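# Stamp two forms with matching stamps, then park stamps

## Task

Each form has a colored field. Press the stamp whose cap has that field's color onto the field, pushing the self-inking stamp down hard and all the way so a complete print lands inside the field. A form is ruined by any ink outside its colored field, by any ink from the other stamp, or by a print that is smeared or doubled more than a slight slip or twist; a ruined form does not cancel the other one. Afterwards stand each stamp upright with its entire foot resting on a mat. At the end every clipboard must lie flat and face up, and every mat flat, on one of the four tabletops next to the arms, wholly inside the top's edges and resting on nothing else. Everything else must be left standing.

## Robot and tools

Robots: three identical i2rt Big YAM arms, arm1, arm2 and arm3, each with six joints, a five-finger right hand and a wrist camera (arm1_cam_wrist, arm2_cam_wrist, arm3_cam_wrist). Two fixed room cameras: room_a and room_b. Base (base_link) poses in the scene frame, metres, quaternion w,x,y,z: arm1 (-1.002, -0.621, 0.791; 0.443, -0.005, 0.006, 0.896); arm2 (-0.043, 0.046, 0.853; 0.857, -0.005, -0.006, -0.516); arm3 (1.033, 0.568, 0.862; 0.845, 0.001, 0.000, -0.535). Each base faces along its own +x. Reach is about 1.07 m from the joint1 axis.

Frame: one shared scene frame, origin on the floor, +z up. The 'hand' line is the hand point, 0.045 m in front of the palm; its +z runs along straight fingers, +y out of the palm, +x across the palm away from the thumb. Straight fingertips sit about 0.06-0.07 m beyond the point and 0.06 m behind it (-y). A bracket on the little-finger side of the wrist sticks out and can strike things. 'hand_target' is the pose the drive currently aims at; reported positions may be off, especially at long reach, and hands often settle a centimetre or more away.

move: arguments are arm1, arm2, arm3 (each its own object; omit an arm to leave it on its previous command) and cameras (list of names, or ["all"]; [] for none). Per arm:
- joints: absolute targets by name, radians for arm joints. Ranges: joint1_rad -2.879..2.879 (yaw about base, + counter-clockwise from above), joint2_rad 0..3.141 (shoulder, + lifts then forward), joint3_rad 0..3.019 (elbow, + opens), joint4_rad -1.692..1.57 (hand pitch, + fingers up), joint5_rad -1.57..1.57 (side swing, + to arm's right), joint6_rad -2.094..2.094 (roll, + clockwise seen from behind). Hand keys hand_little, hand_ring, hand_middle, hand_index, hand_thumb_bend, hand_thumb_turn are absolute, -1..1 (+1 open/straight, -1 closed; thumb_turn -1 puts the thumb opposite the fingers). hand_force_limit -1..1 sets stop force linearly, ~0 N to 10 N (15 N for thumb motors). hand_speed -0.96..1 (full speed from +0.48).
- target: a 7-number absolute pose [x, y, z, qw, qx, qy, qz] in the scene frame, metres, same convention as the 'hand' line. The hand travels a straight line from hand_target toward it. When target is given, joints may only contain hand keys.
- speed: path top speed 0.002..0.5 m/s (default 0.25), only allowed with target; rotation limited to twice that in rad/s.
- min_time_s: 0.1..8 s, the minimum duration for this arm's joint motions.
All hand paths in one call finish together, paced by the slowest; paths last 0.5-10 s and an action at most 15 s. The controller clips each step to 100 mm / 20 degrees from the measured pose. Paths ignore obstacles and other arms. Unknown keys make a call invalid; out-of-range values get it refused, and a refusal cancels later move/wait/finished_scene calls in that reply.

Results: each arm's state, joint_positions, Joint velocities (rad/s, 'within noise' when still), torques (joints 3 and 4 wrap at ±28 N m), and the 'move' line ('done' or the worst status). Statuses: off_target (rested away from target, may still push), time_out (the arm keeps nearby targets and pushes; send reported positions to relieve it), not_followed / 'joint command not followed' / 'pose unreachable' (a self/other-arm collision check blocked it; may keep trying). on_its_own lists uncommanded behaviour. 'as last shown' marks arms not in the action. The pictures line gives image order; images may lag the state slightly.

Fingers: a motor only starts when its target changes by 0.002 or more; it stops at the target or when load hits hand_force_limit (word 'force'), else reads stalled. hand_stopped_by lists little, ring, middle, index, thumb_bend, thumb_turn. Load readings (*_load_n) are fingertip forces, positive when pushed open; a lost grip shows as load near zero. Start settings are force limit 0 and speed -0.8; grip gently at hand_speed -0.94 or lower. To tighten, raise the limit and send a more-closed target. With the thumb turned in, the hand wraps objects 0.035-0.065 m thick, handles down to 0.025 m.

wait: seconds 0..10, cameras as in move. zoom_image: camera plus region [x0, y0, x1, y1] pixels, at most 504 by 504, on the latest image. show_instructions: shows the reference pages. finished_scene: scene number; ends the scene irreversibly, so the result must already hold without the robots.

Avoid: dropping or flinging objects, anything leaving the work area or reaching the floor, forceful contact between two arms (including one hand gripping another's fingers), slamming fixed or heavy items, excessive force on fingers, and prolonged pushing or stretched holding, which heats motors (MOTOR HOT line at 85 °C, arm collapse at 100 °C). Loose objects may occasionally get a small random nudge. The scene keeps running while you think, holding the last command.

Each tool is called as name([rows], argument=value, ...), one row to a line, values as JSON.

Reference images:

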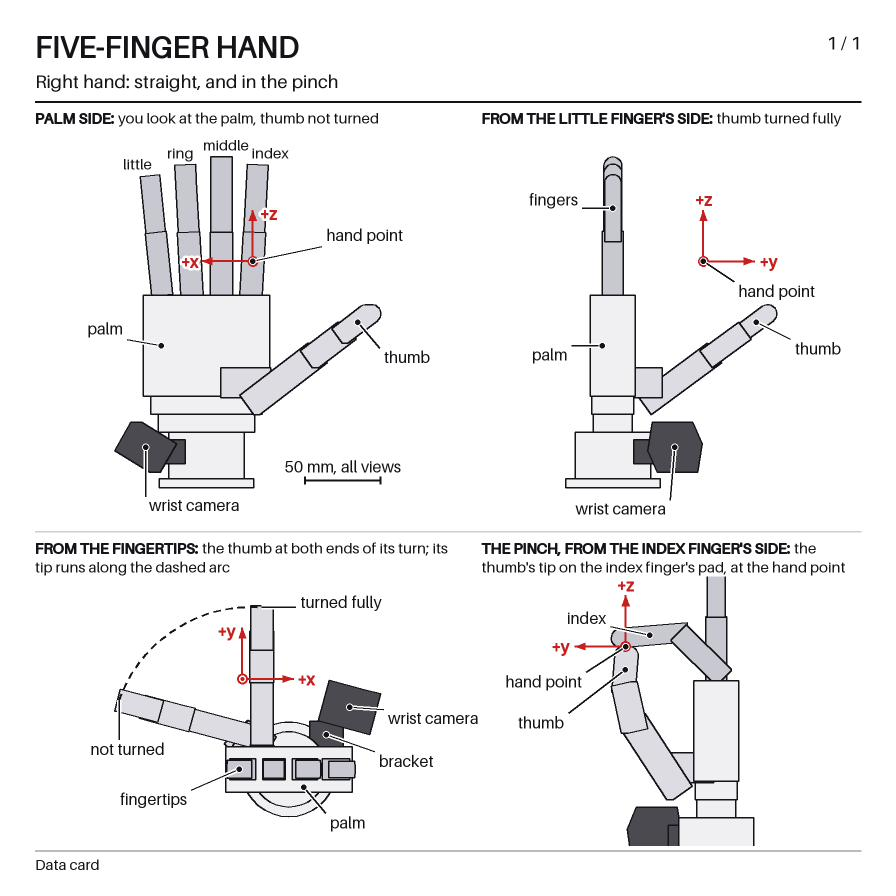

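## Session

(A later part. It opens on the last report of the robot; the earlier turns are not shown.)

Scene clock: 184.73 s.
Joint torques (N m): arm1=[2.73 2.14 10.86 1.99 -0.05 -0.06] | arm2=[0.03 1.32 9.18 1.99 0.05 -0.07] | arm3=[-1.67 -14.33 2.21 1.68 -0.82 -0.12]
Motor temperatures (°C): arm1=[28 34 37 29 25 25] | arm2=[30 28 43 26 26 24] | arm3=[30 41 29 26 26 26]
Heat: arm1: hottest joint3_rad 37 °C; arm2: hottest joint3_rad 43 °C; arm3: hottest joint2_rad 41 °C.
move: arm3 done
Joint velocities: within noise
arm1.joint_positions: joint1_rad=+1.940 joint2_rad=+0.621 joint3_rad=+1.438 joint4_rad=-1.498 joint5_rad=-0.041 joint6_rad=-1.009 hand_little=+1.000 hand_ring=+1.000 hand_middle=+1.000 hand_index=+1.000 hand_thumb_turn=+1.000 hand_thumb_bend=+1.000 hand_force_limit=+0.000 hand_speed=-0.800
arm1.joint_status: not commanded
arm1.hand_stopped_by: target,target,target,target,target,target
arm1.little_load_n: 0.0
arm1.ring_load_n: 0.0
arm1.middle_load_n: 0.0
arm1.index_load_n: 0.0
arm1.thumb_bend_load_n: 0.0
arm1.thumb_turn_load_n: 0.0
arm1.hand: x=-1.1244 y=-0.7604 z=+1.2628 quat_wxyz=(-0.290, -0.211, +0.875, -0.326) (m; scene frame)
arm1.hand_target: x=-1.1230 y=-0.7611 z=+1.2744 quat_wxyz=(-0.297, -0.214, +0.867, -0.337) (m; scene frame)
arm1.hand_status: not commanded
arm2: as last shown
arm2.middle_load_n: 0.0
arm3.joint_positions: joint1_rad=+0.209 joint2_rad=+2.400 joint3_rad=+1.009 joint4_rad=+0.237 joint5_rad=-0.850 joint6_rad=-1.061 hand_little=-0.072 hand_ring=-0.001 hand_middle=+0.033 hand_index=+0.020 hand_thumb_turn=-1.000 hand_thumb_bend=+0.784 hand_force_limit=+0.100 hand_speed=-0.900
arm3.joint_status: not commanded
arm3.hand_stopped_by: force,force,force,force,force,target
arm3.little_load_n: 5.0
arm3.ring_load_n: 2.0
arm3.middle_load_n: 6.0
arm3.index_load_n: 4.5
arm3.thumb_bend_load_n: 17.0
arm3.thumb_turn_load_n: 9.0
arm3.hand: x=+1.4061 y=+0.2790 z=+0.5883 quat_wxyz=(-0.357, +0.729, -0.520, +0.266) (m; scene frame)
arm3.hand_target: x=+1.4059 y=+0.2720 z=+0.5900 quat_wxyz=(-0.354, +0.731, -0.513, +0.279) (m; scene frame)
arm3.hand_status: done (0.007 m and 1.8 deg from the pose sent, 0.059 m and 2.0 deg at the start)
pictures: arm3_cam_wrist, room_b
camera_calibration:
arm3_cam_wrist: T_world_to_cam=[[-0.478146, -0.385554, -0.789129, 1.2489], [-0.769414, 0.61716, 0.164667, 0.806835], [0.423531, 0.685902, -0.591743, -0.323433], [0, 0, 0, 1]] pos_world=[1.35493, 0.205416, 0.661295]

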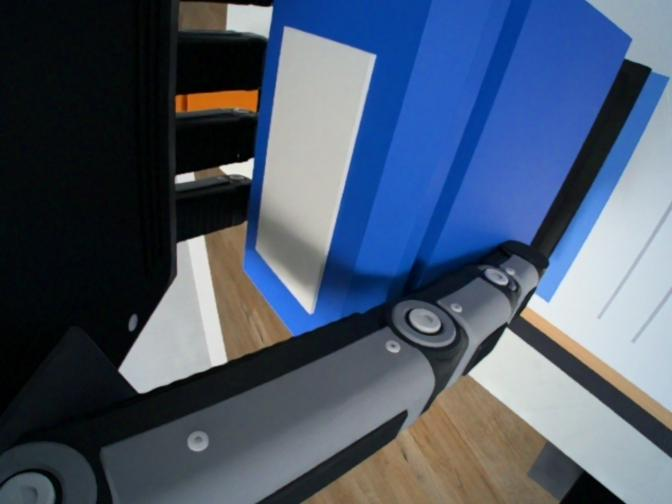

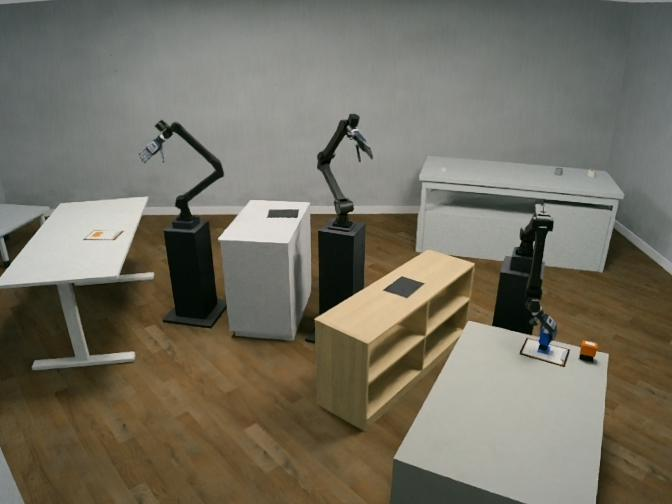

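move(arm3={"target": [1.410, 0.276, 0.572, 0.3542, -0.7310, 0.5128, -0.2795], "speed": 0.05}, cameras=["arm3_cam_wrist", "room_b"])

zoom_image(camera="arm3_cam_wrist", region=[420, 0, 672, 252])

zoom_image(camera="room_b", region=[480, 300, 600, 390])

Scene clock: 193.07 s.
Joint torques (N m): arm1=[2.67 2.2 10.86 1.99 -0.05 -0.06] | arm2=[0.03 1.38 9.18 1.99 0.05 -0.07] | arm3=[-0.67 -14.33 3.38 1.77 -0.66 0]
Motor temperatures (°C): arm1=[28 34 37 29 25 25] | arm2=[30 28 43 26 26 24] | arm3=[30 40 29 26 26 26]
Heat: arm1: hottest joint3_rad 37 °C; arm2: hottest joint3_rad 43 °C; arm3: hottest joint2_rad 40 °C.
move: arm3 off_target
Joint velocities: within noise
arm1, arm2: as last shown
arm3.joint_positions: joint1_rad=+0.209 joint2_rad=+2.450 joint3_rad=+1.009 joint4_rad=+0.279 joint5_rad=-0.849 joint6_rad=-1.061 hand_little=-0.072 hand_ring=-0.001 hand_middle=+0.033 hand_index=+0.020 hand_thumb_turn=-1.000 hand_thumb_bend=+0.784 hand_force_limit=+0.100 hand_speed=-0.900
arm3.joint_status: not commanded
arm3.hand_stopped_by: force,force,force,force,force,target
arm3.little_load_n: 5.0
arm3.ring_load_n: 2.5
arm3.middle_load_n: 5.5
arm3.index_load_n: 4.5
arm3.thumb_bend_load_n: 17.0
arm3.thumb_turn_load_n: 8.5
arm3.hand: x=+1.3994 y=+0.2877 z=+0.5685 quat_wxyz=(-0.358, +0.728, -0.522, +0.262) (m; scene frame)
arm3.hand_target: x=+1.4098 y=+0.2762 z=+0.5723 quat_wxyz=(-0.354, +0.731, -0.513, +0.279) (m; scene frame)
arm3.hand_status: off_target (0.016 m and 2.3 deg from the pose sent, 0.017 m and 1.8 deg at the start)
pictures: arm3_cam_wrist, room_b
camera_calibration:
arm3_cam_wrist: T_world_to_cam=[[-0.482361, -0.380701, -0.78892, 1.23778], [-0.768552, 0.616059, 0.172623, 0.794191], [0.420304, 0.689593, -0.589751, -0.335935], [0, 0, 0, 1]] pos_world=[1.34863, 0.213615, 0.641299]

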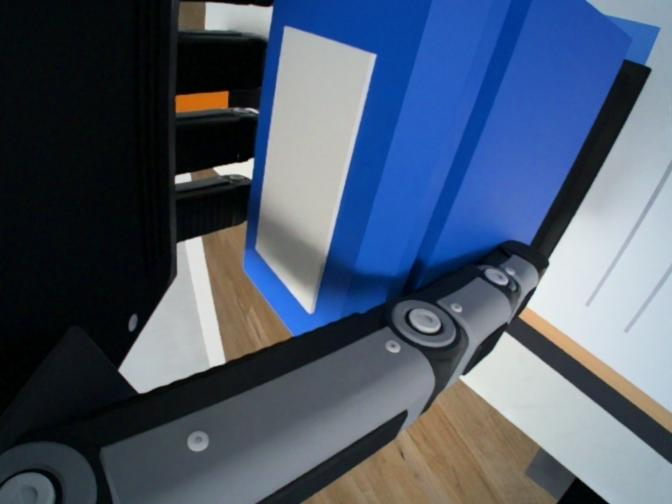

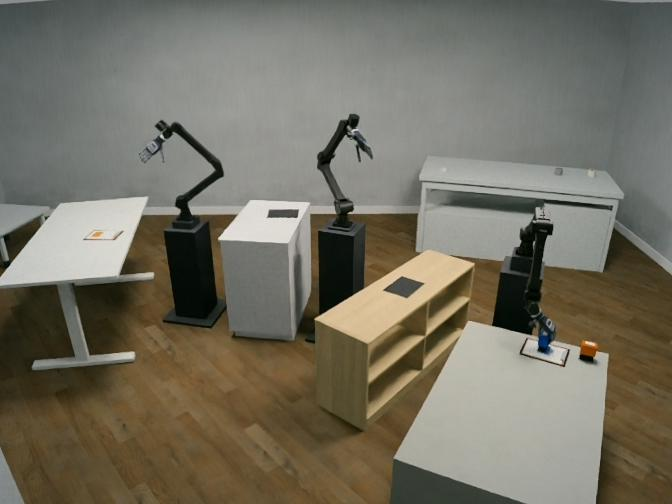

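Scaled by 2.000 from the camera's 672x504 image, which has a finer 960x720 frame.

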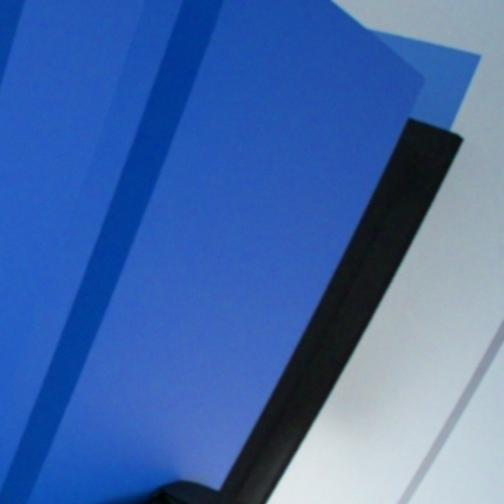

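Scaled by 4.200 from the camera's 672x504 image, which has a finer 960x720 frame.

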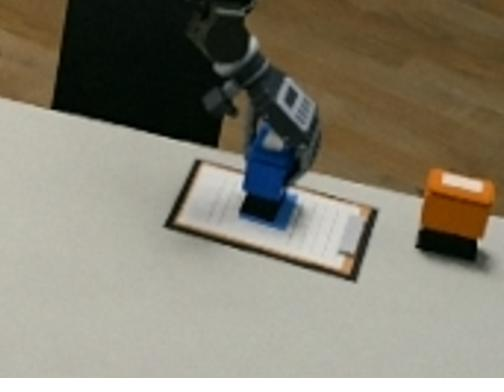

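move(arm3={"target": [1.448, 0.278, 0.625, 0.3542, -0.7310, 0.5128, -0.2795], "speed": 0.1})

move(arm3={"target": [1.4145, 0.277, 0.58, 0.3542, -0.7310, 0.5128, -0.2795], "speed": 0.08}, cameras=["arm3_cam_wrist"])

zoom_image(camera="arm3_cam_wrist", region=[420, 0, 672, 252])

Scene clock: 197.10 s.
Joint torques (N m): arm1=[2.61 2.32 10.85 1.98 -0.05 -0.06] | arm2=[0.09 1.38 9.18 1.99 0.05 -0.07] | arm3=[0.15 -16.26 3.86 0.5 -0.62 0.12]
Motor temperatures (°C): arm1=[28 33 37 29 25 25] | arm2=[30 28 43 26 26 24] | arm3=[30 40 29 26 26 26]
Heat: arm1: hottest joint3_rad 37 °C; arm2: hottest joint3_rad 43 °C; arm3: hottest joint2_rad 40 °C.
move: arm3 off_target
Joint velocities: within noise
arm1, arm2: as last shown
arm3.joint_positions: joint1_rad=+0.269 joint2_rad=+2.345 joint3_rad=+1.009 joint4_rad=+0.258 joint5_rad=-0.819 joint6_rad=-0.985 hand_little=-0.072 hand_ring=-0.001 hand_middle=+0.033 hand_index=+0.020 hand_thumb_turn=-1.000 hand_thumb_bend=+0.784 hand_force_limit=+0.100 hand_speed=-0.900
arm3.joint_status: not commanded
arm3.hand_stopped_by: force,force,force,force,force,target
arm3.little_load_n: 5.0
arm3.ring_load_n: 2.0
arm3.middle_load_n: 5.5
arm3.index_load_n: 4.5
arm3.thumb_bend_load_n: 17.0
arm3.thumb_turn_load_n: 8.5
arm3.hand: x=+1.4373 y=+0.2820 z=+0.6126 quat_wxyz=(-0.353, +0.731, -0.516, +0.274) (m; scene frame)
arm3.hand_target: x=+1.4479 y=+0.2781 z=+0.6250 quat_wxyz=(-0.354, +0.731, -0.513, +0.279) (m; scene frame)
arm3.hand_status: off_target (0.017 m and 0.8 deg from the pose sent, 0.075 m and 2.3 deg at the start)
pictures: none

Scene clock: 198.50 s.
Joint torques (N m): arm1=[2.61 2.2 10.86 1.99 -0.04 -0.07] | arm2=[0.09 1.38 9.17 1.99 0.05 -0.07] | arm3=[-1.38 -14.45 3.02 1.69 -0.81 -0.18]
Motor temperatures (°C): arm1=[28 33 37 29 25 25] | arm2=[30 28 43 26 26 24] | arm3=[30 40 29 26 26 26]
Heat: arm1: hottest joint3_rad 37 °C; arm2: hottest joint3_rad 43 °C; arm3: hottest joint2_rad 40 °C.
move: arm3 off_target
Joint velocities: within noise
arm1, arm2: as last shown
arm3.joint_positions: joint1_rad=+0.229 joint2_rad=+2.431 joint3_rad=+1.009 joint4_rad=+0.276 joint5_rad=-0.840 joint6_rad=-1.031 hand_little=-0.072 hand_ring=-0.001 hand_middle=+0.033 hand_index=+0.020 hand_thumb_turn=-1.000 hand_thumb_bend=+0.784 hand_force_limit=+0.100 hand_speed=-0.900
arm3.joint_status: not commanded
arm3.hand_stopped_by: force,force,force,force,force,target
arm3.little_load_n: 5.0
arm3.ring_load_n: 2.0
arm3.middle_load_n: 6.0
arm3.index_load_n: 5.0
arm3.thumb_bend_load_n: 17.0
arm3.thumb_turn_load_n: 8.5
arm3.hand: x=+1.4091 y=+0.2898 z=+0.5766 quat_wxyz=(-0.359, +0.728, -0.523, +0.260) (m; scene frame)
arm3.hand_target: x=+1.4143 y=+0.2771 z=+0.5801 quat_wxyz=(-0.354, +0.731, -0.513, +0.279) (m; scene frame)
arm3.hand_status: off_target (0.014 m and 2.6 deg from the pose sent, 0.040 m and 0.8 deg at the start)
pictures: arm3_cam_wrist
camera_calibration:
arm3_cam_wrist: T_world_to_cam=[[-0.485432, -0.377096, -0.788768, 1.25284], [-0.767157, 0.616433, 0.177426, 0.794078], [0.419316, 0.691237, -0.588528, -0.336452], [0, 0, 0, 1]] pos_world=[1.35843, 0.215514, 0.649301]

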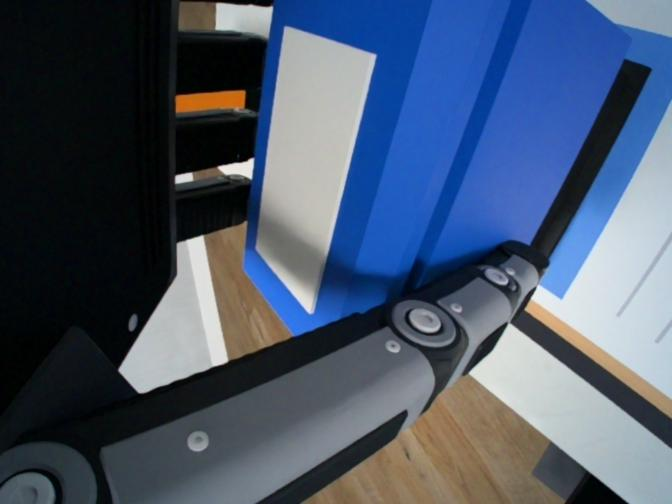

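Scaled by 2.000 from the camera's 672x504 image, which has a finer 960x720 frame.

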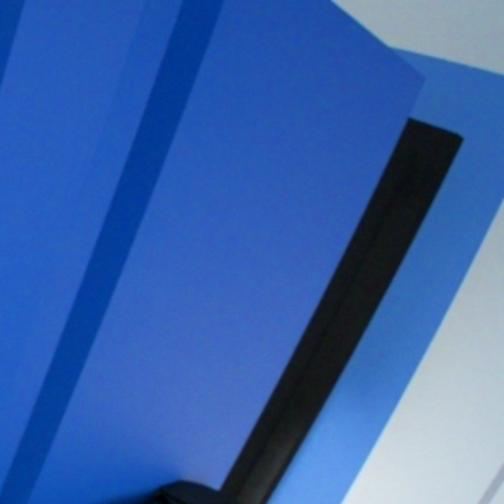

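move(arm3={"target": [1.450, 0.273, 0.618, 0.3433, -0.7360, 0.5169, -0.2718], "speed": 0.1})

move(arm3={"target": [1.417, 0.271, 0.5745, 0.3433, -0.7360, 0.5169, -0.2718], "speed": 0.08}, cameras=["arm3_cam_wrist"])

zoom_image(camera="arm3_cam_wrist", region=[420, 0, 672, 252])

Scene clock: 204.70 s.
Joint torques (N m): arm1=[2.67 2.14 10.89 1.99 -0.04 -0.06] | arm2=[0.09 1.32 9.18 1.99 0.05 -0.07] | arm3=[-0.21 -16.09 5.35 0.38 -0.61 0.11]
Motor temperatures (°C): arm1=[28 33 37 29 25 25] | arm2=[30 28 43 26 26 24] | arm3=[30 41 28 26 26 26]
Heat: arm1: hottest joint3_rad 37 °C; arm2: hottest joint3_rad 43 °C; arm3: hottest joint2_rad 41 °C.
move: arm3 off_target
Joint velocities: within noise
arm1, arm2: as last shown
arm3.joint_positions: joint1_rad=+0.278 joint2_rad=+2.356 joint3_rad=+1.016 joint4_rad=+0.226 joint5_rad=-0.791 joint6_rad=-0.995 hand_little=-0.072 hand_ring=-0.001 hand_middle=+0.033 hand_index=+0.020 hand_thumb_turn=-1.000 hand_thumb_bend=+0.784 hand_force_limit=+0.100 hand_speed=-0.900
arm3.joint_status: not commanded
arm3.hand_stopped_by: force,force,force,force,force,target
arm3.little_load_n: 5.0
arm3.ring_load_n: 2.0
arm3.middle_load_n: 6.0
arm3.index_load_n: 5.0
arm3.thumb_bend_load_n: 17.0
arm3.thumb_turn_load_n: 8.5
arm3.hand: x=+1.4328 y=+0.2864 z=+0.6038 quat_wxyz=(-0.344, +0.736, -0.522, +0.258) (m; scene frame)
arm3.hand_target: x=+1.4497 y=+0.2734 z=+0.6183 quat_wxyz=(-0.343, +0.736, -0.517, +0.272) (m; scene frame)
arm3.hand_status: off_target (0.026 m and 1.7 deg from the pose sent, 0.060 m and 2.5 deg at the start)
pictures: none

Scene clock: 206.07 s.
Joint torques (N m): arm1=[2.61 2.2 10.88 1.99 -0.04 -0.06] | arm2=[0.09 1.38 9.2 1.99 0.05 -0.07] | arm3=[-1.49 -14.27 4.55 1.61 -0.79 -0.12]
Motor temperatures (°C): arm1=[28 33 37 29 25 25] | arm2=[30 28 43 26 26 24] | arm3=[30 41 28 26 26 26]
Heat: arm1: hottest joint3_rad 37 °C; arm2: hottest joint3_rad 43 °C; arm3: hottest joint2_rad 41 °C.
move: arm3 off_target
Joint velocities: within noise
arm1, arm2: as last shown
arm2.little_load_n: 0.5
arm2.thumb_bend_load_n: -0.5
arm3.joint_positions: joint1_rad=+0.236 joint2_rad=+2.437 joint3_rad=+1.017 joint4_rad=+0.242 joint5_rad=-0.812 joint6_rad=-1.039 hand_little=-0.072 hand_ring=-0.001 hand_middle=+0.033 hand_index=+0.020 hand_thumb_turn=-1.000 hand_thumb_bend=+0.784 hand_force_limit=+0.100 hand_speed=-0.900
arm3.joint_status: not commanded
arm3.hand_stopped_by: force,force,force,force,force,target
arm3.little_load_n: 5.0
arm3.ring_load_n: 2.0
arm3.middle_load_n: 6.0
arm3.index_load_n: 5.0
arm3.thumb_bend_load_n: 17.0
arm3.thumb_turn_load_n: 8.5
arm3.hand: x=+1.4046 y=+0.2925 z=+0.5700 quat_wxyz=(-0.350, +0.732, -0.531, +0.245) (m; scene frame)
arm3.hand_target: x=+1.4166 y=+0.2713 z=+0.5752 quat_wxyz=(-0.343, +0.736, -0.517, +0.271) (m; scene frame)
arm3.hand_status: off_target (0.025 m and 3.5 deg from the pose sent, 0.037 m and 1.7 deg at the start)
pictures: arm3_cam_wrist
camera_calibration:
arm3_cam_wrist: T_world_to_cam=[[-0.515747, -0.374559, -0.770526, 1.27792], [-0.759612, 0.615858, 0.209068, 0.761745], [0.396227, 0.693126, -0.602146, -0.300643], [0, 0, 0, 1]] pos_world=[1.35684, 0.217914, 0.644383]

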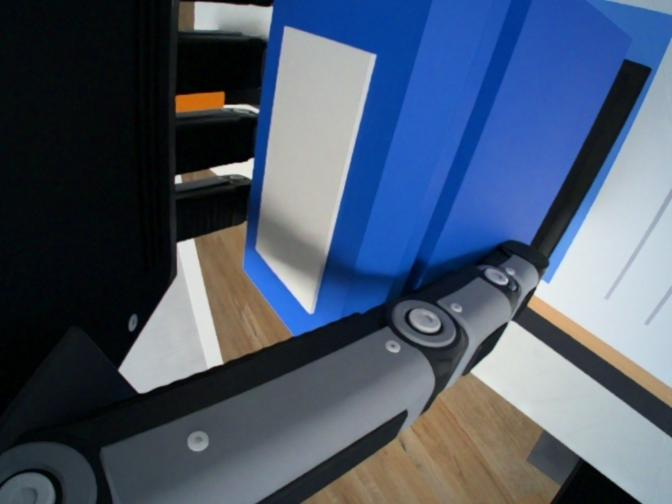

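Scaled by 2.000 from the camera's 672x504 image, which has a finer 960x720 frame.

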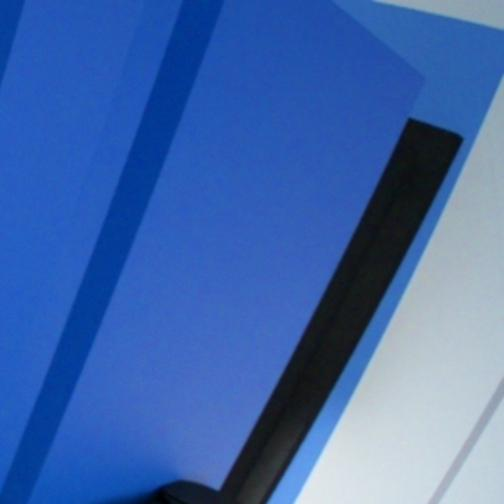

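move(arm3={"target": [1.4245, 0.2615, 0.582, 0.3433, -0.7360, 0.5169, -0.2718], "speed": 0.05}, cameras=["arm3_cam_wrist"])

zoom_image(camera="arm3_cam_wrist", region=[420, 0, 672, 252])

Scene clock: 208.47 s.
Joint torques (N m): arm1=[2.67 2.32 10.85 1.98 -0.04 -0.06] | arm2=[0.09 1.38 9.17 1.99 0.05 -0.07] | arm3=[-1.55 -15.68 4.74 0.25 -0.79 -0.14]
Motor temperatures (°C): arm1=[28 33 37 29 25 25] | arm2=[30 28 43 26 26 24] | arm3=[30 41 28 26 26 26]
Heat: arm1: hottest joint3_rad 37 °C; arm2: hottest joint3_rad 43 °C; arm3: hottest joint2_rad 41 °C.
move: arm3 off_target
Joint velocities: within noise
arm1, arm2: as last shown
arm2.little_load_n: 0.0
arm2.thumb_bend_load_n: 0.5
arm3.joint_positions: joint1_rad=+0.236 joint2_rad=+2.437 joint3_rad=+1.044 joint4_rad=+0.235 joint5_rad=-0.812 joint6_rad=-1.040 hand_little=-0.072 hand_ring=-0.001 hand_middle=+0.033 hand_index=+0.020 hand_thumb_turn=-1.000 hand_thumb_bend=+0.784 hand_force_limit=+0.100 hand_speed=-0.900
arm3.joint_status: not commanded
arm3.hand_stopped_by: force,force,force,force,force,target
arm3.little_load_n: 5.0
arm3.ring_load_n: 2.5
arm3.middle_load_n: 5.5
arm3.index_load_n: 5.0
arm3.thumb_bend_load_n: 17.5
arm3.thumb_turn_load_n: 8.5
arm3.hand: x=+1.4141 y=+0.2807 z=+0.5725 quat_wxyz=(-0.347, +0.733, -0.526, +0.254) (m; scene frame)
arm3.hand_target: x=+1.4242 y=+0.2618 z=+0.5823 quat_wxyz=(-0.343, +0.736, -0.517, +0.272) (m; scene frame)
arm3.hand_status: off_target (0.024 m and 2.4 deg from the pose sent, 0.039 m and 3.5 deg at the start)
pictures: arm3_cam_wrist
camera_calibration:
arm3_cam_wrist: T_world_to_cam=[[-0.505557, -0.387017, -0.771123, 1.26974], [-0.762543, 0.618568, 0.18948, 0.790299], [0.403659, 0.683807, -0.607838, -0.299435], [0, 0, 0, 1]] pos_world=[1.36543, 0.207315, 0.647374]

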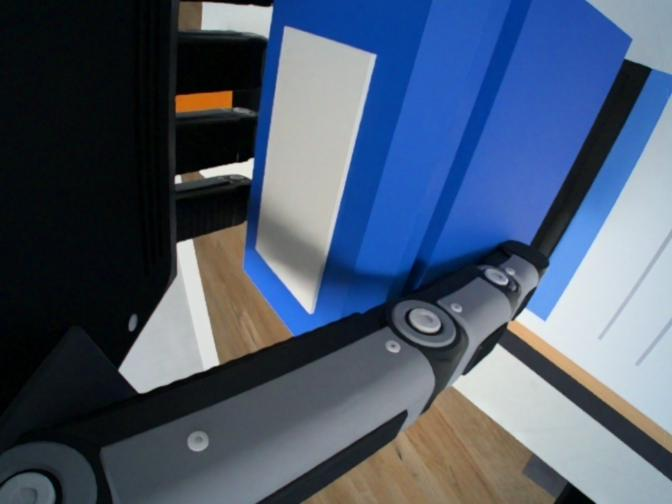

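Scaled by 2.000 from the camera's 672x504 image, which has a finer 960x720 frame.

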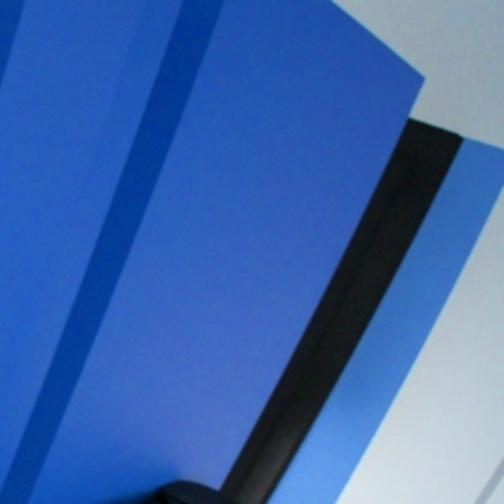

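move(arm3={"target": [1.4245, 0.2635, 0.574, 0.3433, -0.7360, 0.5169, -0.2718], "speed": 0.05}, cameras=["arm3_cam_wrist", "room_b"])

zoom_image(camera="arm3_cam_wrist", region=[420, 0, 672, 252])

zoom_image(camera="room_b", region=[480, 300, 600, 390])

Scene clock: 211.77 s.
Joint torques (N m): arm1=[2.67 2.26 10.88 1.98 -0.04 -0.06] | arm2=[0.09 1.32 9.18 1.99 0.05 -0.07] | arm3=[-1.32 -14.45 4.82 1.07 -0.76 -0.11]
Motor temperatures (°C): arm1=[28 33 37 29 25 25] | arm2=[30 28 43 26 26 24] | arm3=[29 41 28 26 26 26]
Heat: arm1: hottest joint3_rad 37 °C; arm2: hottest joint3_rad 43 °C; arm3: hottest joint2_rad 41 °C.
move: arm3 off_target
Joint velocities: within noise
arm1: as last shown
arm2.joint_positions: joint1_rad=+0.868 joint2_rad=+0.628 joint3_rad=+1.414 joint4_rad=-1.158 joint5_rad=+0.039 joint6_rad=-1.162 hand_little=+1.000 hand_ring=+1.000 hand_middle=+1.000 hand_index=+1.000 hand_thumb_turn=+1.000 hand_thumb_bend=+1.000 hand_force_limit=+0.000 hand_speed=-0.800
arm2.joint_status: not commanded
arm2.hand_stopped_by: target,target,target,target,target,target
arm2.little_load_n: 0.0
arm2.ring_load_n: 0.0
arm2.middle_load_n: 0.0
arm2.index_load_n: 0.0
arm2.thumb_bend_load_n: 0.0
arm2.thumb_turn_load_n: 0.0
arm2.hand: x=+0.1924 y=-0.0506 z=+1.3887 quat_wxyz=(-0.033, +0.781, -0.260, +0.567) (m; scene frame)
arm2.hand_target: x=+0.1905 y=-0.0500 z=+1.3994 quat_wxyz=(-0.034, +0.774, -0.258, +0.577) (m; scene frame)
arm2.hand_status: not commanded
arm3.joint_positions: joint1_rad=+0.236 joint2_rad=+2.442 joint3_rad=+1.048 joint4_rad=+0.234 joint5_rad=-0.812 joint6_rad=-1.040 hand_little=-0.072 hand_ring=-0.001 hand_middle=+0.033 hand_index=+0.020 hand_thumb_turn=-1.000 hand_thumb_bend=+0.784 hand_force_limit=+0.100 hand_speed=-0.900
arm3.joint_status: not commanded
arm3.hand_stopped_by: force,force,force,force,force,target
arm3.little_load_n: 5.0
arm3.ring_load_n: 2.0
arm3.middle_load_n: 5.5
arm3.index_load_n: 4.5
arm3.thumb_bend_load_n: 17.0
arm3.thumb_turn_load_n: 8.5
arm3.hand: x=+1.4144 y=+0.2803 z=+0.5709 quat_wxyz=(-0.347, +0.733, -0.526, +0.254) (m; scene frame)
arm3.hand_target: x=+1.4241 y=+0.2639 z=+0.5744 quat_wxyz=(-0.343, +0.736, -0.517, +0.272) (m; scene frame)
arm3.hand_status: off_target (0.020 m and 2.4 deg from the pose sent, 0.020 m and 2.4 deg at the start)
pictures: arm3_cam_wrist, room_b
camera_calibration:
arm3_cam_wrist: T_world_to_cam=[[-0.505911, -0.386566, -0.771117, 1.26889], [-0.762473, 0.618427, 0.190219, 0.790535], [0.403347, 0.684189, -0.607615, -0.300052], [0, 0, 0, 1]] pos_world=[1.36573, 0.206915, 0.645775]

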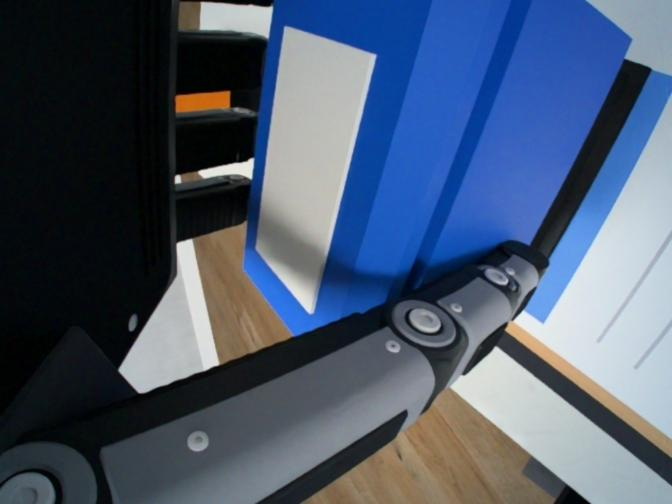

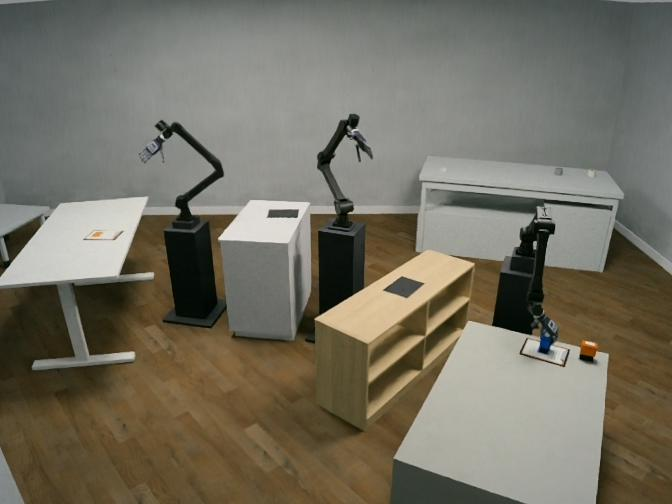

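Scaled by 2.000 from the camera's 672x504 image, which has a finer 960x720 frame.

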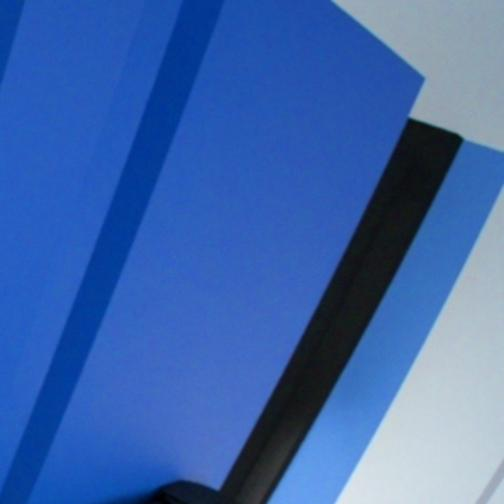

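Scaled by 4.200 from the camera's 672x504 image, which has a finer 960x720 frame.

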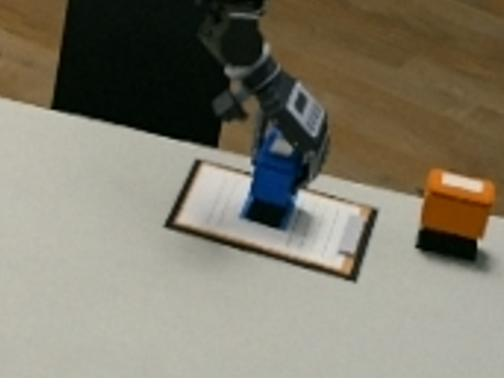

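zoom_image(camera="room_b", region=[515, 325, 575, 370])

move(cameras=["room_a"])

zoom_image(camera="room_a", region=[60, 250, 180, 340])

Scaled by 8.400 from the camera's 672x504 image, which has a finer 960x720 frame.

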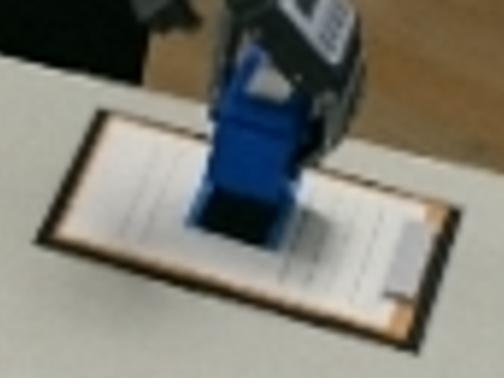

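Scene clock: 212.33 s.
Joint torques (N m): arm1=[2.61 2.32 10.89 1.99 -0.04 -0.05] | arm2=[0.09 1.32 9.17 1.99 0.05 -0.08] | arm3=[-1.2 -14.51 4.82 1.11 -0.76 -0.11]
Motor temperatures (°C): arm1=[28 33 37 29 25 25] | arm2=[30 28 43 26 26 24] | arm3=[29 41 28 26 26 26]
Heat: arm1: hottest joint3_rad 37 °C; arm2: hottest joint3_rad 43 °C; arm3: hottest joint2_rad 41 °C.
Joint velocities: within noise
arm1.joint_positions: joint1_rad=+1.940 joint2_rad=+0.621 joint3_rad=+1.438 joint4_rad=-1.498 joint5_rad=-0.041 joint6_rad=-1.009 hand_little=+1.000 hand_ring=+1.000 hand_middle=+1.000 hand_index=+1.000 hand_thumb_turn=+1.000 hand_thumb_bend=+1.000 hand_force_limit=+0.000 hand_speed=-0.800
arm1.joint_status: not commanded
arm1.hand_stopped_by: target,target,target,target,target,target
arm1.little_load_n: 0.0
arm1.ring_load_n: 0.0
arm1.middle_load_n: 0.0
arm1.index_load_n: 0.0
arm1.thumb_bend_load_n: 0.0
arm1.thumb_turn_load_n: 0.0
arm1.hand: x=-1.1244 y=-0.7604 z=+1.2628 quat_wxyz=(-0.290, -0.211, +0.875, -0.326) (m; scene frame)
arm1.hand_target: x=-1.1230 y=-0.7611 z=+1.2744 quat_wxyz=(-0.297, -0.214, +0.867, -0.337) (m; scene frame)
arm1.hand_status: not commanded
arm2.joint_positions: joint1_rad=+0.868 joint2_rad=+0.628 joint3_rad=+1.414 joint4_rad=-1.158 joint5_rad=+0.039 joint6_rad=-1.162 hand_little=+1.000 hand_ring=+1.000 hand_middle=+1.000 hand_index=+1.000 hand_thumb_turn=+1.000 hand_thumb_bend=+1.000 hand_force_limit=+0.000 hand_speed=-0.800
arm2.joint_status: not commanded
arm2.hand_stopped_by: target,target,target,target,target,target
arm2.little_load_n: 0.0
arm2.ring_load_n: 0.0
arm2.middle_load_n: 0.0
arm2.index_load_n: 0.0
arm2.thumb_bend_load_n: 0.0
arm2.thumb_turn_load_n: 0.0
arm2.hand: x=+0.1924 y=-0.0506 z=+1.3887 quat_wxyz=(-0.033, +0.781, -0.260, +0.567) (m; scene frame)
arm2.hand_target: x=+0.1905 y=-0.0500 z=+1.3994 quat_wxyz=(-0.034, +0.774, -0.258, +0.577) (m; scene frame)
arm2.hand_status: not commanded
arm3.joint_positions: joint1_rad=+0.236 joint2_rad=+2.442 joint3_rad=+1.048 joint4_rad=+0.234 joint5_rad=-0.812 joint6_rad=-1.040 hand_little=-0.072 hand_ring=-0.001 hand_middle=+0.033 hand_index=+0.020 hand_thumb_turn=-1.000 hand_thumb_bend=+0.784 hand_force_limit=+0.100 hand_speed=-0.900
arm3.joint_status: not commanded
arm3.hand_stopped_by: force,force,force,force,force,target
arm3.little_load_n: 5.0
arm3.ring_load_n: 2.5
arm3.middle_load_n: 6.0
arm3.index_load_n: 4.5
arm3.thumb_bend_load_n: 17.0
arm3.thumb_turn_load_n: 8.5
arm3.hand: x=+1.4144 y=+0.2803 z=+0.5709 quat_wxyz=(-0.347, +0.733, -0.526, +0.254) (m; scene frame)
arm3.hand_target: x=+1.4241 y=+0.2639 z=+0.5744 quat_wxyz=(-0.343, +0.736, -0.517, +0.272) (m; scene frame)
arm3.hand_status: off_target (0.020 m and 2.4 deg from the pose sent, 0.020 m and 2.4 deg at the start)
pictures: room_a

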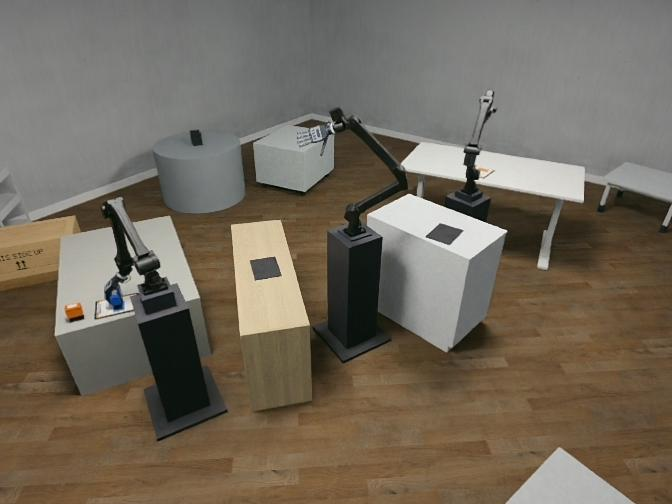

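Scaled by 4.200 from the camera's 672x504 image, which has a finer 960x720 frame.

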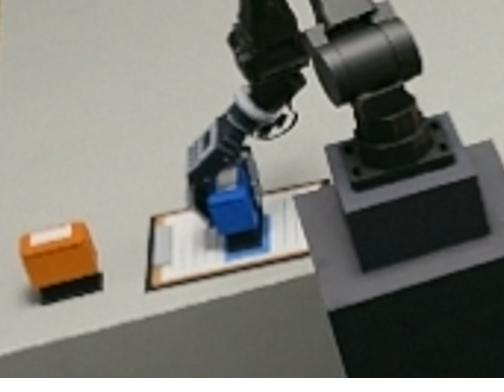

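move(arm3={"target": [1.4195, 0.2735, 0.571, 0.3433, -0.7360, 0.5169, -0.2718], "speed": 0.05}, cameras=["arm3_cam_wrist", "room_b"])

zoom_image(camera="arm3_cam_wrist", region=[420, 0, 672, 252])

zoom_image(camera="room_b", region=[515, 325, 575, 370])

Scene clock: 215.33 s.
Joint torques (N m): arm1=[2.67 2.26 10.88 1.99 -0.04 -0.06] | arm2=[0.09 1.38 9.18 1.99 0.04 -0.07] | arm3=[-0.85 -14.45 2.45 1.63 -0.68 -0.07]
Motor temperatures (°C): arm1=[28 33 37 29 25 25] | arm2=[30 28 43 26 26 24] | arm3=[29 41 28 26 26 26]
Heat: arm1: hottest joint3_rad 37 °C; arm2: hottest joint3_rad 43 °C; arm3: hottest joint2_rad 41 °C.
move: arm3 done
Joint velocities: within noise
arm1, arm2: as last shown
arm3.joint_positions: joint1_rad=+0.236 joint2_rad=+2.445 joint3_rad=+1.048 joint4_rad=+0.256 joint5_rad=-0.812 joint6_rad=-1.040 hand_little=-0.072 hand_ring=-0.001 hand_middle=+0.033 hand_index=+0.020 hand_thumb_turn=-1.000 hand_thumb_bend=+0.784 hand_force_limit=+0.100 hand_speed=-0.900
arm3.joint_status: not commanded
arm3.hand_stopped_by: force,force,force,force,force,target
arm3.little_load_n: 5.0
arm3.ring_load_n: 2.0
arm3.middle_load_n: 6.0
arm3.index_load_n: 4.5
arm3.thumb_bend_load_n: 17.0
arm3.thumb_turn_load_n: 8.5
arm3.hand: x=+1.4167 y=+0.2775 z=+0.5701 quat_wxyz=(-0.345, +0.734, -0.523, +0.262) (m; scene frame)
arm3.hand_target: x=+1.4195 y=+0.2736 z=+0.5710 quat_wxyz=(-0.343, +0.736, -0.517, +0.272) (m; scene frame)
arm3.hand_status: done (0.005 m and 1.4 deg from the pose sent, 0.008 m and 2.4 deg at the start)
pictures: arm3_cam_wrist, room_b
camera_calibration:
arm3_cam_wrist: T_world_to_cam=[[-0.497093, -0.397562, -0.771261, 1.25901], [-0.764524, 0.621053, 0.172617, 0.806477], [0.410367, 0.675454, -0.612667, -0.304159], [0, 0, 0, 1]] pos_world=[1.36723, 0.205116, 0.645466]

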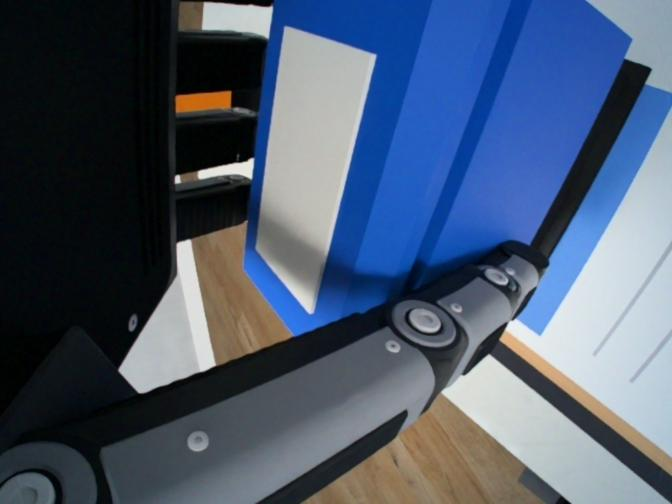

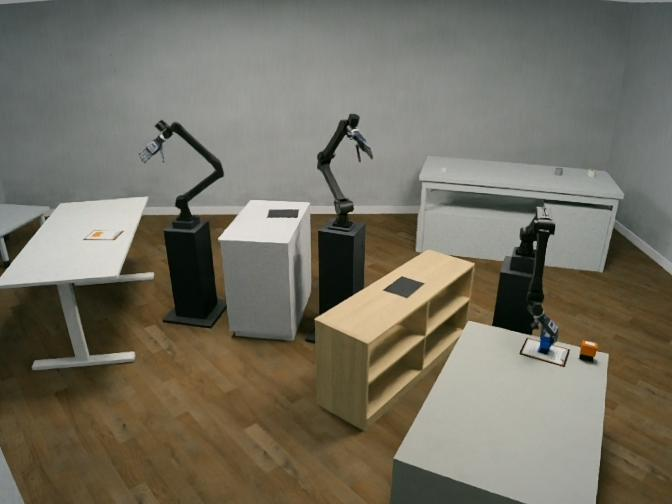

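Scaled by 2.000 from the camera's 672x504 image, which has a finer 960x720 frame.

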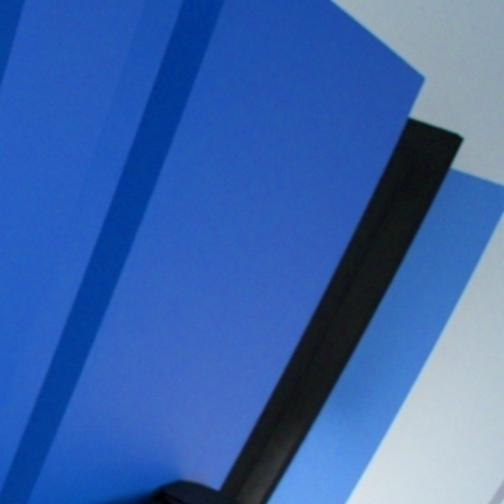

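Scaled by 8.400 from the camera's 672x504 image, which has a finer 960x720 frame.

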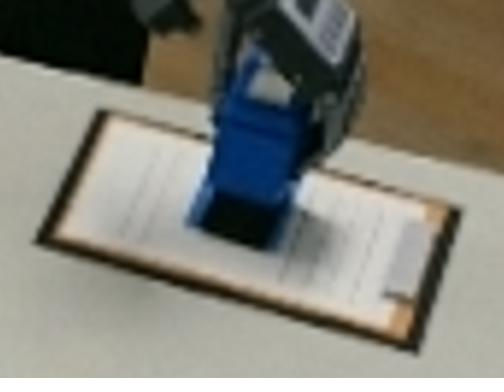

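move(arm3={"target": [1.415, 0.287, 0.590, 0.3433, -0.7360, 0.5169, -0.2718], "speed": 0.05})

move(arm3={"target": [1.4165, 0.2765, 0.576, 0.3433, -0.7360, 0.5169, -0.2718], "speed": 0.05}, cameras=["arm3_cam_wrist", "room_b"])

zoom_image(camera="arm3_cam_wrist", region=[420, 0, 672, 252])

Scene clock: 218.83 s.
Joint torques (N m): arm1=[2.61 2.2 10.86 1.96 -0.05 -0.06] | arm2=[0.09 1.32 9.18 1.98 0.05 -0.07] | arm3=[0.03 -16.03 1.76 1.66 -0.63 0.06]
Motor temperatures (°C): arm1=[28 33 37 29 25 25] | arm2=[30 28 43 26 26 24] | arm3=[29 41 28 26 26 26]
Heat: arm1: hottest joint3_rad 37 °C; arm2: hottest joint3_rad 43 °C; arm3: hottest joint2_rad 41 °C.
move: arm3 off_target
Joint velocities: within noise
arm1, arm2: as last shown
arm3.joint_positions: joint1_rad=+0.236 joint2_rad=+2.416 joint3_rad=+0.989 joint4_rad=+0.275 joint5_rad=-0.809 joint6_rad=-1.040 hand_little=-0.072 hand_ring=-0.001 hand_middle=+0.033 hand_index=+0.020 hand_thumb_turn=-1.000 hand_thumb_bend=+0.784 hand_force_limit=+0.100 hand_speed=-0.900
arm3.joint_status: not commanded
arm3.hand_stopped_by: force,force,force,force,force,target
arm3.little_load_n: 5.0
arm3.ring_load_n: 2.0
arm3.middle_load_n: 5.5
arm3.index_load_n: 4.5
arm3.thumb_bend_load_n: 17.0
arm3.thumb_turn_load_n: 8.5
arm3.hand: x=+1.4040 y=+0.2924 z=+0.5771 quat_wxyz=(-0.345, +0.734, -0.525, +0.257) (m; scene frame)
arm3.hand_target: x=+1.4149 y=+0.2873 z=+0.5898 quat_wxyz=(-0.343, +0.736, -0.517, +0.271) (m; scene frame)
arm3.hand_status: off_target (0.018 m and 2.0 deg from the pose sent, 0.022 m and 1.4 deg at the start)
pictures: none

Scene clock: 219.87 s.
Joint torques (N m): arm1=[2.61 2.2 10.85 1.98 -0.04 -0.05] | arm2=[0.09 1.38 9.18 1.99 0.05 -0.07] | arm3=[-1.08 -14.1 4.34 0.98 -0.79 -0.07]
Motor temperatures (°C): arm1=[28 33 37 29 25 25] | arm2=[30 28 43 26 26 24] | arm3=[29 41 28 26 26 26]
Heat: arm1: hottest joint3_rad 37 °C; arm2: hottest joint3_rad 43 °C; arm3: hottest joint2_rad 41 °C.
move: arm3 off_target
Joint velocities: within noise
arm1, arm2: as last shown
arm3.joint_positions: joint1_rad=+0.236 joint2_rad=+2.429 joint3_rad=+1.004 joint4_rad=+0.275 joint5_rad=-0.809 joint6_rad=-1.040 hand_little=-0.072 hand_ring=-0.001 hand_middle=+0.033 hand_index=+0.020 hand_thumb_turn=-1.000 hand_thumb_bend=+0.784 hand_force_limit=+0.100 hand_speed=-0.900
arm3.joint_status: not commanded
arm3.hand_stopped_by: force,force,force,force,force,target
arm3.little_load_n: 5.0
arm3.ring_load_n: 2.0
arm3.middle_load_n: 5.5
arm3.index_load_n: 4.5
arm3.thumb_bend_load_n: 17.0
arm3.thumb_turn_load_n: 8.5
arm3.hand: x=+1.4064 y=+0.2896 z=+0.5732 quat_wxyz=(-0.345, +0.734, -0.525, +0.257) (m; scene frame)
arm3.hand_target: x=+1.4162 y=+0.2768 z=+0.5763 quat_wxyz=(-0.343, +0.736, -0.517, +0.272) (m; scene frame)
arm3.hand_status: off_target (0.017 m and 1.9 deg from the pose sent, 0.020 m and 2.0 deg at the start)
pictures: arm3_cam_wrist, room_b
camera_calibration:
arm3_cam_wrist: T_world_to_cam=[[-0.503613, -0.392435, -0.769655, 1.26787], [-0.762455, 0.620813, 0.182359, 0.781971], [0.406248, 0.678665, -0.611863, -0.301793], [0, 0, 0, 1]] pos_world=[1.35734, 0.216915, 0.648568]

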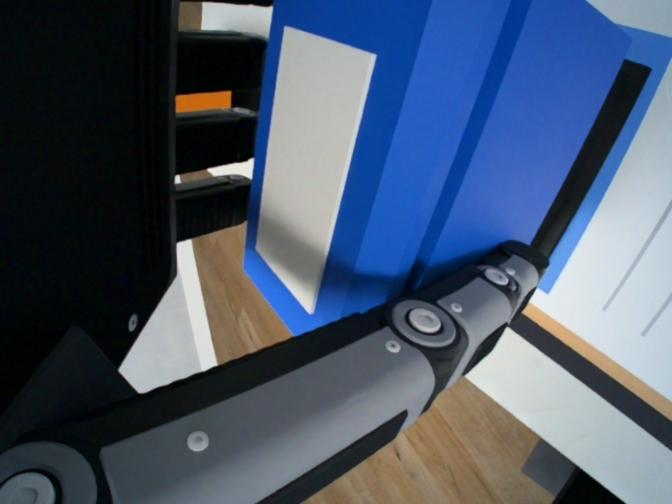

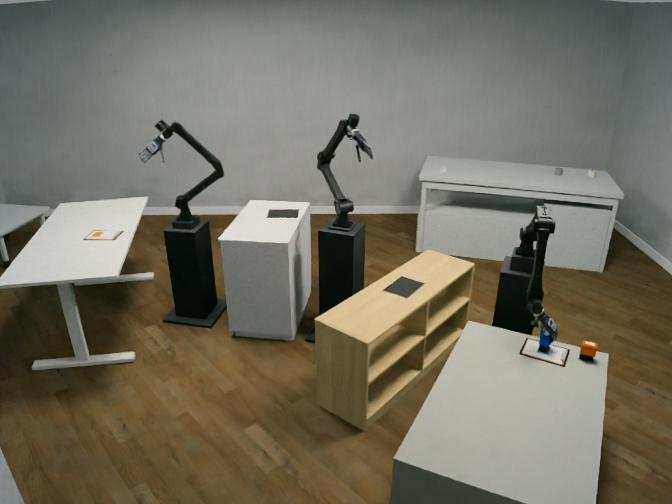

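Scaled by 2.000 from the camera's 672x504 image, which has a finer 960x720 frame.

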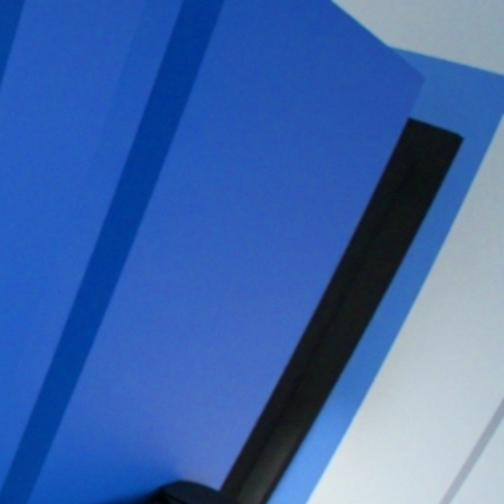

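move(arm3={"target": [1.4235, 0.268, 0.575, 0.3433, -0.7360, 0.5169, -0.2718], "speed": 0.05}, cameras=["arm3_cam_wrist", "room_b"])

zoom_image(camera="arm3_cam_wrist", region=[420, 0, 672, 252])

zoom_image(camera="room_b", region=[515, 325, 575, 370])

Scene clock: 223.73 s.
Joint torques (N m): arm1=[2.73 2.14 10.86 1.99 -0.04 -0.06] | arm2=[0.15 1.32 9.18 2 0.05 -0.07] | arm3=[-0.97 -14.04 4.67 0.27 -0.77 -0.07]
Motor temperatures (°C): arm1=[28 33 37 29 25 25] | arm2=[30 28 43 26 26 24] | arm3=[29 40 28 26 27 26]
Heat: arm1: hottest joint3_rad 37 °C; arm2: hottest joint3_rad 43 °C; arm3: hottest joint2_rad 40 °C.
move: arm3 off_target
Joint velocities: within noise
arm1, arm2: as last shown
arm3.joint_positions: joint1_rad=+0.236 joint2_rad=+2.438 joint3_rad=+1.036 joint4_rad=+0.266 joint5_rad=-0.809 joint6_rad=-1.040 hand_little=-0.072 hand_ring=-0.001 hand_middle=+0.033 hand_index=+0.020 hand_thumb_turn=-1.000 hand_thumb_bend=+0.784 hand_force_limit=+0.100 hand_speed=-0.900
arm3.joint_status: not commanded
arm3.hand_stopped_by: force,force,force,force,force,target
arm3.little_load_n: 5.5
arm3.ring_load_n: 2.0
arm3.middle_load_n: 5.5
arm3.index_load_n: 4.5
arm3.thumb_bend_load_n: 17.5
arm3.thumb_turn_load_n: 8.5
arm3.hand: x=+1.4151 y=+0.2787 z=+0.5723 quat_wxyz=(-0.343, +0.735, -0.522, +0.264) (m; scene frame)
arm3.hand_target: x=+1.4233 y=+0.2682 z=+0.5752 quat_wxyz=(-0.343, +0.736, -0.517, +0.272) (m; scene frame)
arm3.hand_status: off_target (0.014 m and 1.1 deg from the pose sent, 0.027 m and 1.9 deg at the start)
pictures: arm3_cam_wrist, room_b
camera_calibration:
arm3_cam_wrist: T_world_to_cam=[[-0.496767, -0.400924, -0.769729, 1.25998], [-0.763982, 0.622804, 0.168663, 0.805075], [0.411769, 0.671845, -0.615687, -0.30225], [0, 0, 0, 1]] pos_world=[1.36543, 0.206816, 0.647962]

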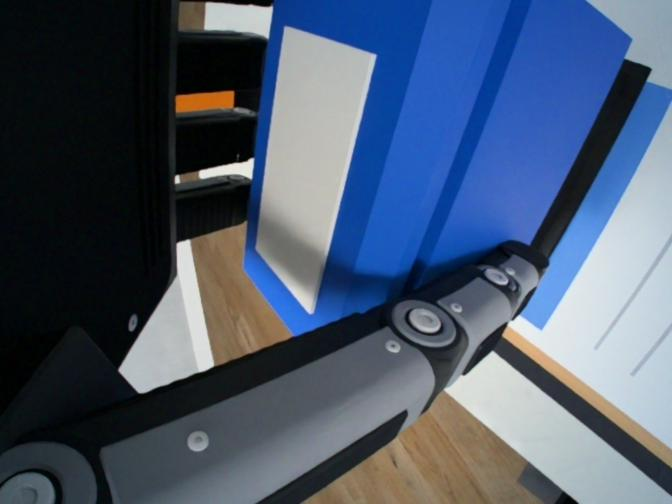

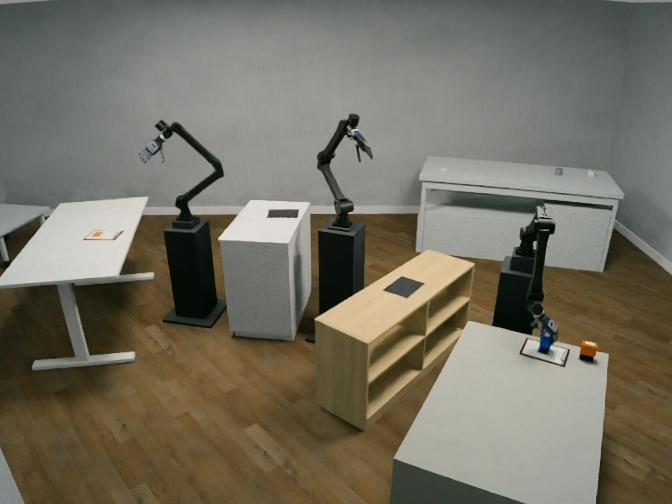

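Scaled by 2.000 from the camera's 672x504 image, which has a finer 960x720 frame.

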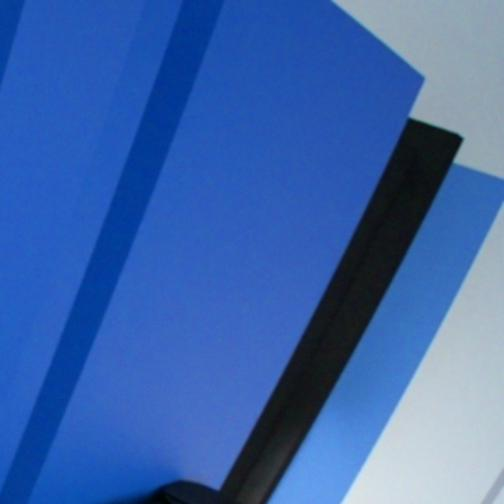

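Scaled by 8.400 from the camera's 672x504 image, which has a finer 960x720 frame.

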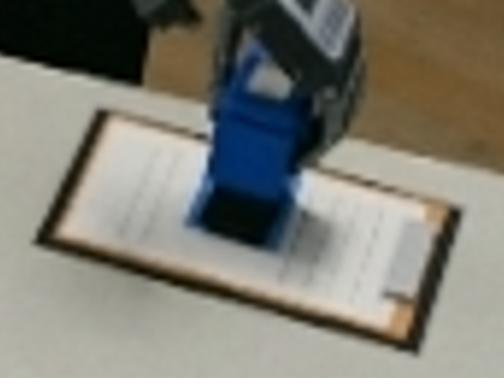

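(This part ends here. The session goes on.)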